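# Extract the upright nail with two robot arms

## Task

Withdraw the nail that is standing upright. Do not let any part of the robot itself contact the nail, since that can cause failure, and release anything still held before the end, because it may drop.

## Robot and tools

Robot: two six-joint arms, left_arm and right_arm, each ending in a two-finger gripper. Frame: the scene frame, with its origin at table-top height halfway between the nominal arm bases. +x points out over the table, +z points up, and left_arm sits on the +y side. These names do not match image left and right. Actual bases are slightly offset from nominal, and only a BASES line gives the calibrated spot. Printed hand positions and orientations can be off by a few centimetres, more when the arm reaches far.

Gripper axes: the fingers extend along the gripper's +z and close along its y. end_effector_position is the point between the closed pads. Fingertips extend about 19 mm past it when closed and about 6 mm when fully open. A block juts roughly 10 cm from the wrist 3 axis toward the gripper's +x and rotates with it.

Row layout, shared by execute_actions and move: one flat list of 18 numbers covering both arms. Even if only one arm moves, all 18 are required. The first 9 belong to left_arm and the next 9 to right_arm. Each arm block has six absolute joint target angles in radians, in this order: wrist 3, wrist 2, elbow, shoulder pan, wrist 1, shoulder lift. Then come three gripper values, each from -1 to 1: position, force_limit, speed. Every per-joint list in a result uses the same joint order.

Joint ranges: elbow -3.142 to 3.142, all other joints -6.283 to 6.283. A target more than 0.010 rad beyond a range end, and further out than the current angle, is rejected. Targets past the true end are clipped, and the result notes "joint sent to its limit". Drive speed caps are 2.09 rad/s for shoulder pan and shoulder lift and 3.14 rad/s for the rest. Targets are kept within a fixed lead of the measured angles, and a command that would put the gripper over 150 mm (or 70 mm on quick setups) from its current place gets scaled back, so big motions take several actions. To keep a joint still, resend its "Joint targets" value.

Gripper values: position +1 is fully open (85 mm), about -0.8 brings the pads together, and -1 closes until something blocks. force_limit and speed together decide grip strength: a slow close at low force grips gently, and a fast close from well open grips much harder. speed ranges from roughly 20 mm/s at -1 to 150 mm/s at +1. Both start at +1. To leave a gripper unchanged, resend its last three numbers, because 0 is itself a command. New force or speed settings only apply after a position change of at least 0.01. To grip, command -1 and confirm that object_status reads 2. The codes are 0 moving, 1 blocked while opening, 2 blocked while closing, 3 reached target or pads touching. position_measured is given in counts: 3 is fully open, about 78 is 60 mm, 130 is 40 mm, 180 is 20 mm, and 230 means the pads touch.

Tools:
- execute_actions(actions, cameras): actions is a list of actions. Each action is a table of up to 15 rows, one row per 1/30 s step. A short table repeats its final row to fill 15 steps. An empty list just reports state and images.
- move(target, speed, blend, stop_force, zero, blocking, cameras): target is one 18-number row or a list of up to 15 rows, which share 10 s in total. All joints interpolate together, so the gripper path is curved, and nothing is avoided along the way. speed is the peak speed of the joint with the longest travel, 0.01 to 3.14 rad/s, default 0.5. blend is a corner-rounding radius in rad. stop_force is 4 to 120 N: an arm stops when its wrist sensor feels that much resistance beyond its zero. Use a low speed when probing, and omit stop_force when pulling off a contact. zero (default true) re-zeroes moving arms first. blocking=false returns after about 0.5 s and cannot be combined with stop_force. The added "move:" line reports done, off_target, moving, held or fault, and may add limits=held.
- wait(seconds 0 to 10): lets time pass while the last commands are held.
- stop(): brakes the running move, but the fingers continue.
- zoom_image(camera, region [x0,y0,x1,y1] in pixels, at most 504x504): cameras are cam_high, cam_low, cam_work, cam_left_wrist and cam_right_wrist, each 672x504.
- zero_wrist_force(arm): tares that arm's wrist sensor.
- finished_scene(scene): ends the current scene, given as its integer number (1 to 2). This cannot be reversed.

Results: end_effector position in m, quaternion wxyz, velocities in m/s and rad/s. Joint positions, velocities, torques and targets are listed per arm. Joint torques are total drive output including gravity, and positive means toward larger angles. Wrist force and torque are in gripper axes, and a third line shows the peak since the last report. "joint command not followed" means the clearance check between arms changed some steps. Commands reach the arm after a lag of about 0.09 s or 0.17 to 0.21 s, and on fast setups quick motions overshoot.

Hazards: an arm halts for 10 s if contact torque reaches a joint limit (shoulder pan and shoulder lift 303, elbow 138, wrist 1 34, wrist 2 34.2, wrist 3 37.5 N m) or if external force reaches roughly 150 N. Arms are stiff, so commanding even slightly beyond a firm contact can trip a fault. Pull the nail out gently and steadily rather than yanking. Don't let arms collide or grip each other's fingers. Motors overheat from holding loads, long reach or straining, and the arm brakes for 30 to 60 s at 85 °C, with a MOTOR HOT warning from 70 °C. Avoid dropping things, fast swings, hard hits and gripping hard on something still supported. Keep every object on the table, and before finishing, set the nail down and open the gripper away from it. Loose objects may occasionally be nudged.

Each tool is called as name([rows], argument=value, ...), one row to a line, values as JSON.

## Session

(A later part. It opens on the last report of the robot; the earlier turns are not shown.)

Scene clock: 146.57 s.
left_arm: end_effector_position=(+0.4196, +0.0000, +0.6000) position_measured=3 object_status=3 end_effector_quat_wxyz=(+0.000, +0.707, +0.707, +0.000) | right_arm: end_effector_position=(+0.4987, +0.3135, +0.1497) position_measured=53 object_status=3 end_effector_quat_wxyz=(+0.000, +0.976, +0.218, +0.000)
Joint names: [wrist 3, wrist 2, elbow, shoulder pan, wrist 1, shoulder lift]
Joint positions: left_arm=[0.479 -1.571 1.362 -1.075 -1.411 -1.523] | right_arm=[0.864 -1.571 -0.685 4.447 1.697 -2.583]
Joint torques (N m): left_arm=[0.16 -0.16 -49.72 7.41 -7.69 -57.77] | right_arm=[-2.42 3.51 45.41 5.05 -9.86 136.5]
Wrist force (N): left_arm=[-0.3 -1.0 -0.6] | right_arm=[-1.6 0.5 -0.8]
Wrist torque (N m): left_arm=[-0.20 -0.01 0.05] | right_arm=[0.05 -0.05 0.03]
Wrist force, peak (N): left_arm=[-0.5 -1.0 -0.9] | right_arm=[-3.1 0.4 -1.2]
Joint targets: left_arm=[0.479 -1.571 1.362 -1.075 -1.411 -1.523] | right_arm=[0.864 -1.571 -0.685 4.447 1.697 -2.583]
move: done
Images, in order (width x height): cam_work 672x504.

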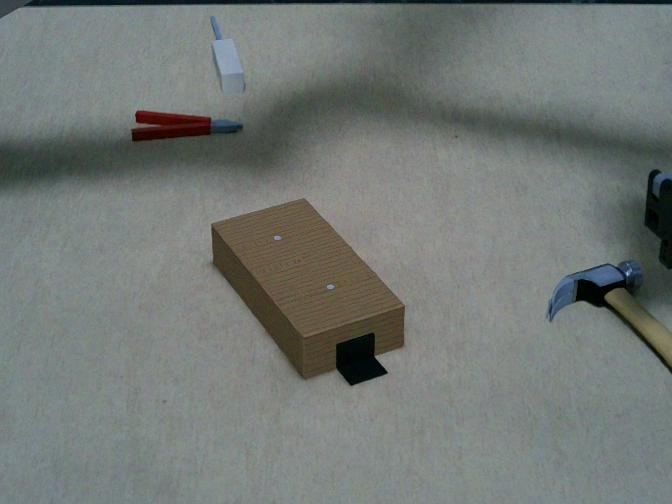

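wait(seconds=0.5)

zoom_image(camera="cam_work", region=[450, 200, 672, 400])

zoom_image(camera="cam_left_wrist", region=[230, 0, 480, 190])

Scene clock: 147.27 s.
left_arm: end_effector_position=(+0.4196, +0.0000, +0.6000) position_measured=3 object_status=3 end_effector_quat_wxyz=(+0.000, +0.707, +0.707, +0.000) | right_arm: end_effector_position=(+0.4987, +0.3135, +0.1498) position_measured=53 object_status=3 end_effector_quat_wxyz=(+0.000, +0.976, +0.218, +0.000)
Joint names: [wrist 3, wrist 2, elbow, shoulder pan, wrist 1, shoulder lift]
Joint positions: left_arm=[0.479 -1.571 1.362 -1.075 -1.411 -1.523] | right_arm=[0.864 -1.571 -0.685 4.447 1.697 -2.583]
Joint torques (N m): left_arm=[0.06 -0.64 -50.3 8.51 -7.81 -59.68] | right_arm=[-2.4 3.54 42.5 9.66 -9.36 136.26]
Wrist force (N): left_arm=[-0.3 -0.8 -0.8] | right_arm=[-1.6 0.4 -0.9]
Wrist torque (N m): left_arm=[-0.17 -0.01 0.05] | right_arm=[0.05 -0.06 0.03]
Wrist force, peak (N): left_arm=[-0.2 -0.8 -1.0] | right_arm=[-2.0 0.7 -0.8]
Joint targets: left_arm=[0.479 -1.571 1.362 -1.075 -1.411 -1.523] | right_arm=[0.864 -1.571 -0.685 4.447 1.697 -2.583]
Tool commands: left_gripper/position=+1.0 left_gripper/force_limit=+1.0 left_gripper/speed=+1.0 right_gripper/position=+0.6 right_gripper/force_limit=-1.0 right_gripper/speed=-1.0
wait: 0.50 s; at rest from the start

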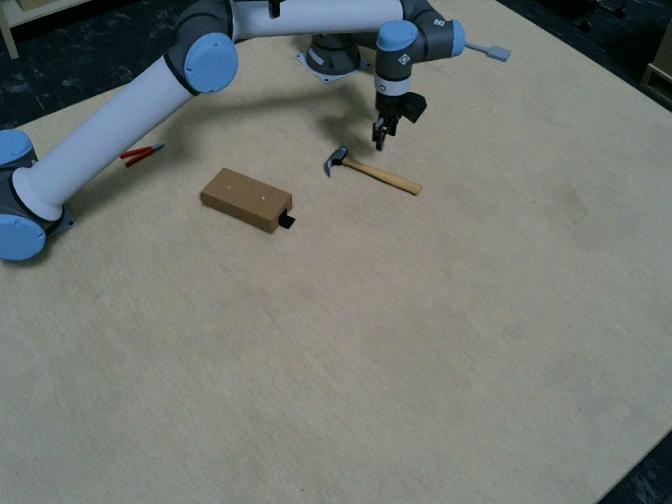

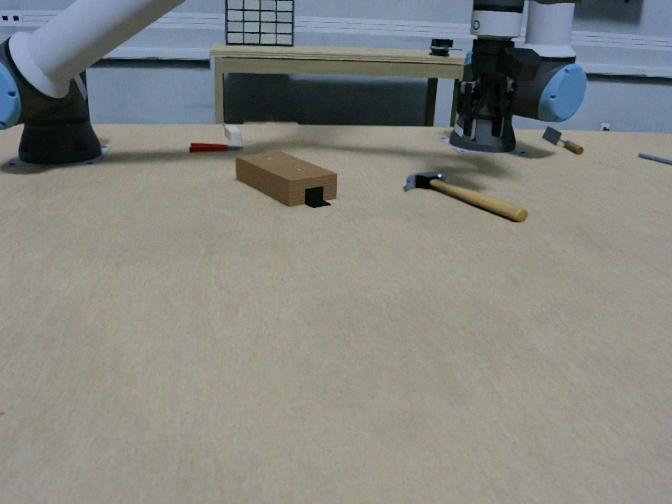

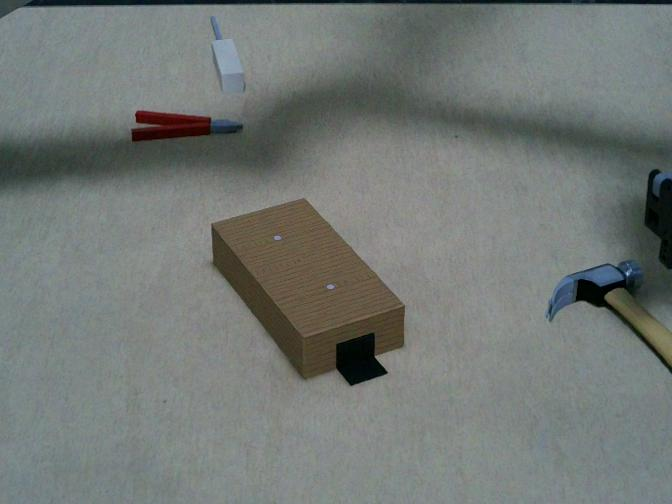

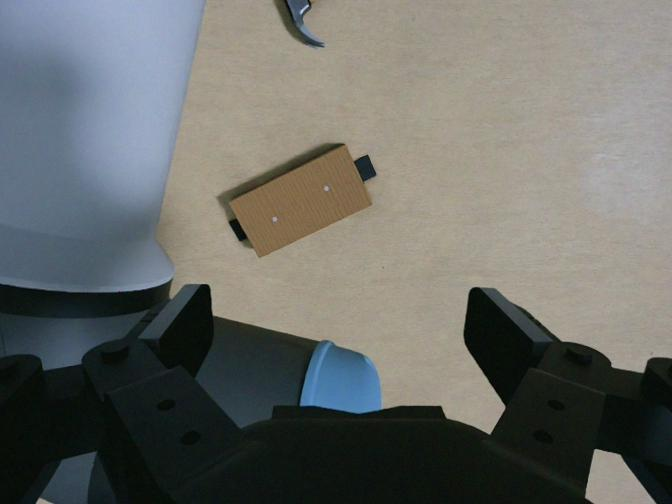

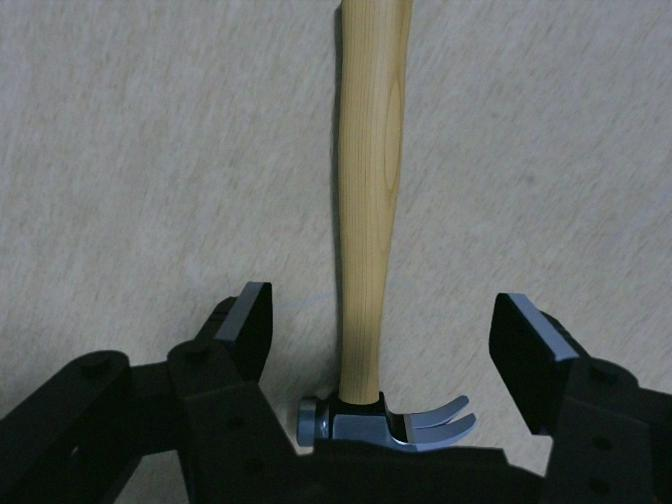

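Scaled by 2.270 from the camera's 672x504 image, which has a finer 960x720 frame.

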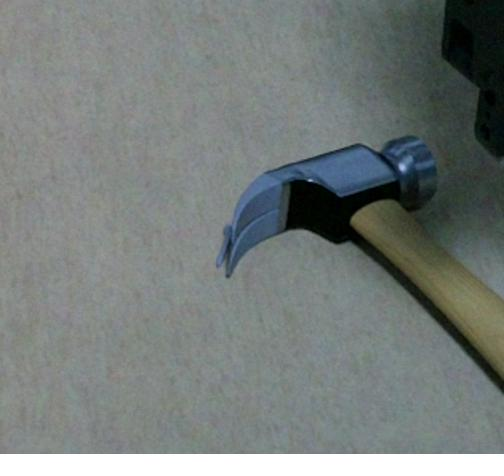

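Scaled by 2.016 from the camera's 672x504 image, which has a finer 960x720 frame.

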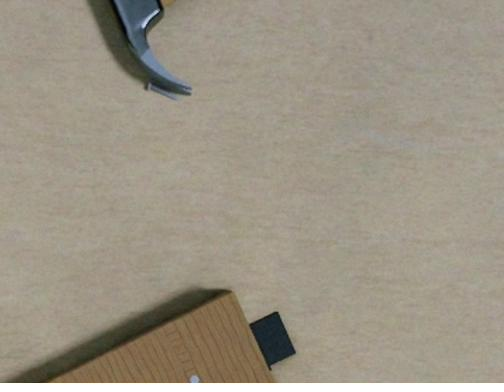

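The nail is lying on the table against the claw, which stopped it rolling.

finished_scene(scene=2)

The scene is finished: the task was done.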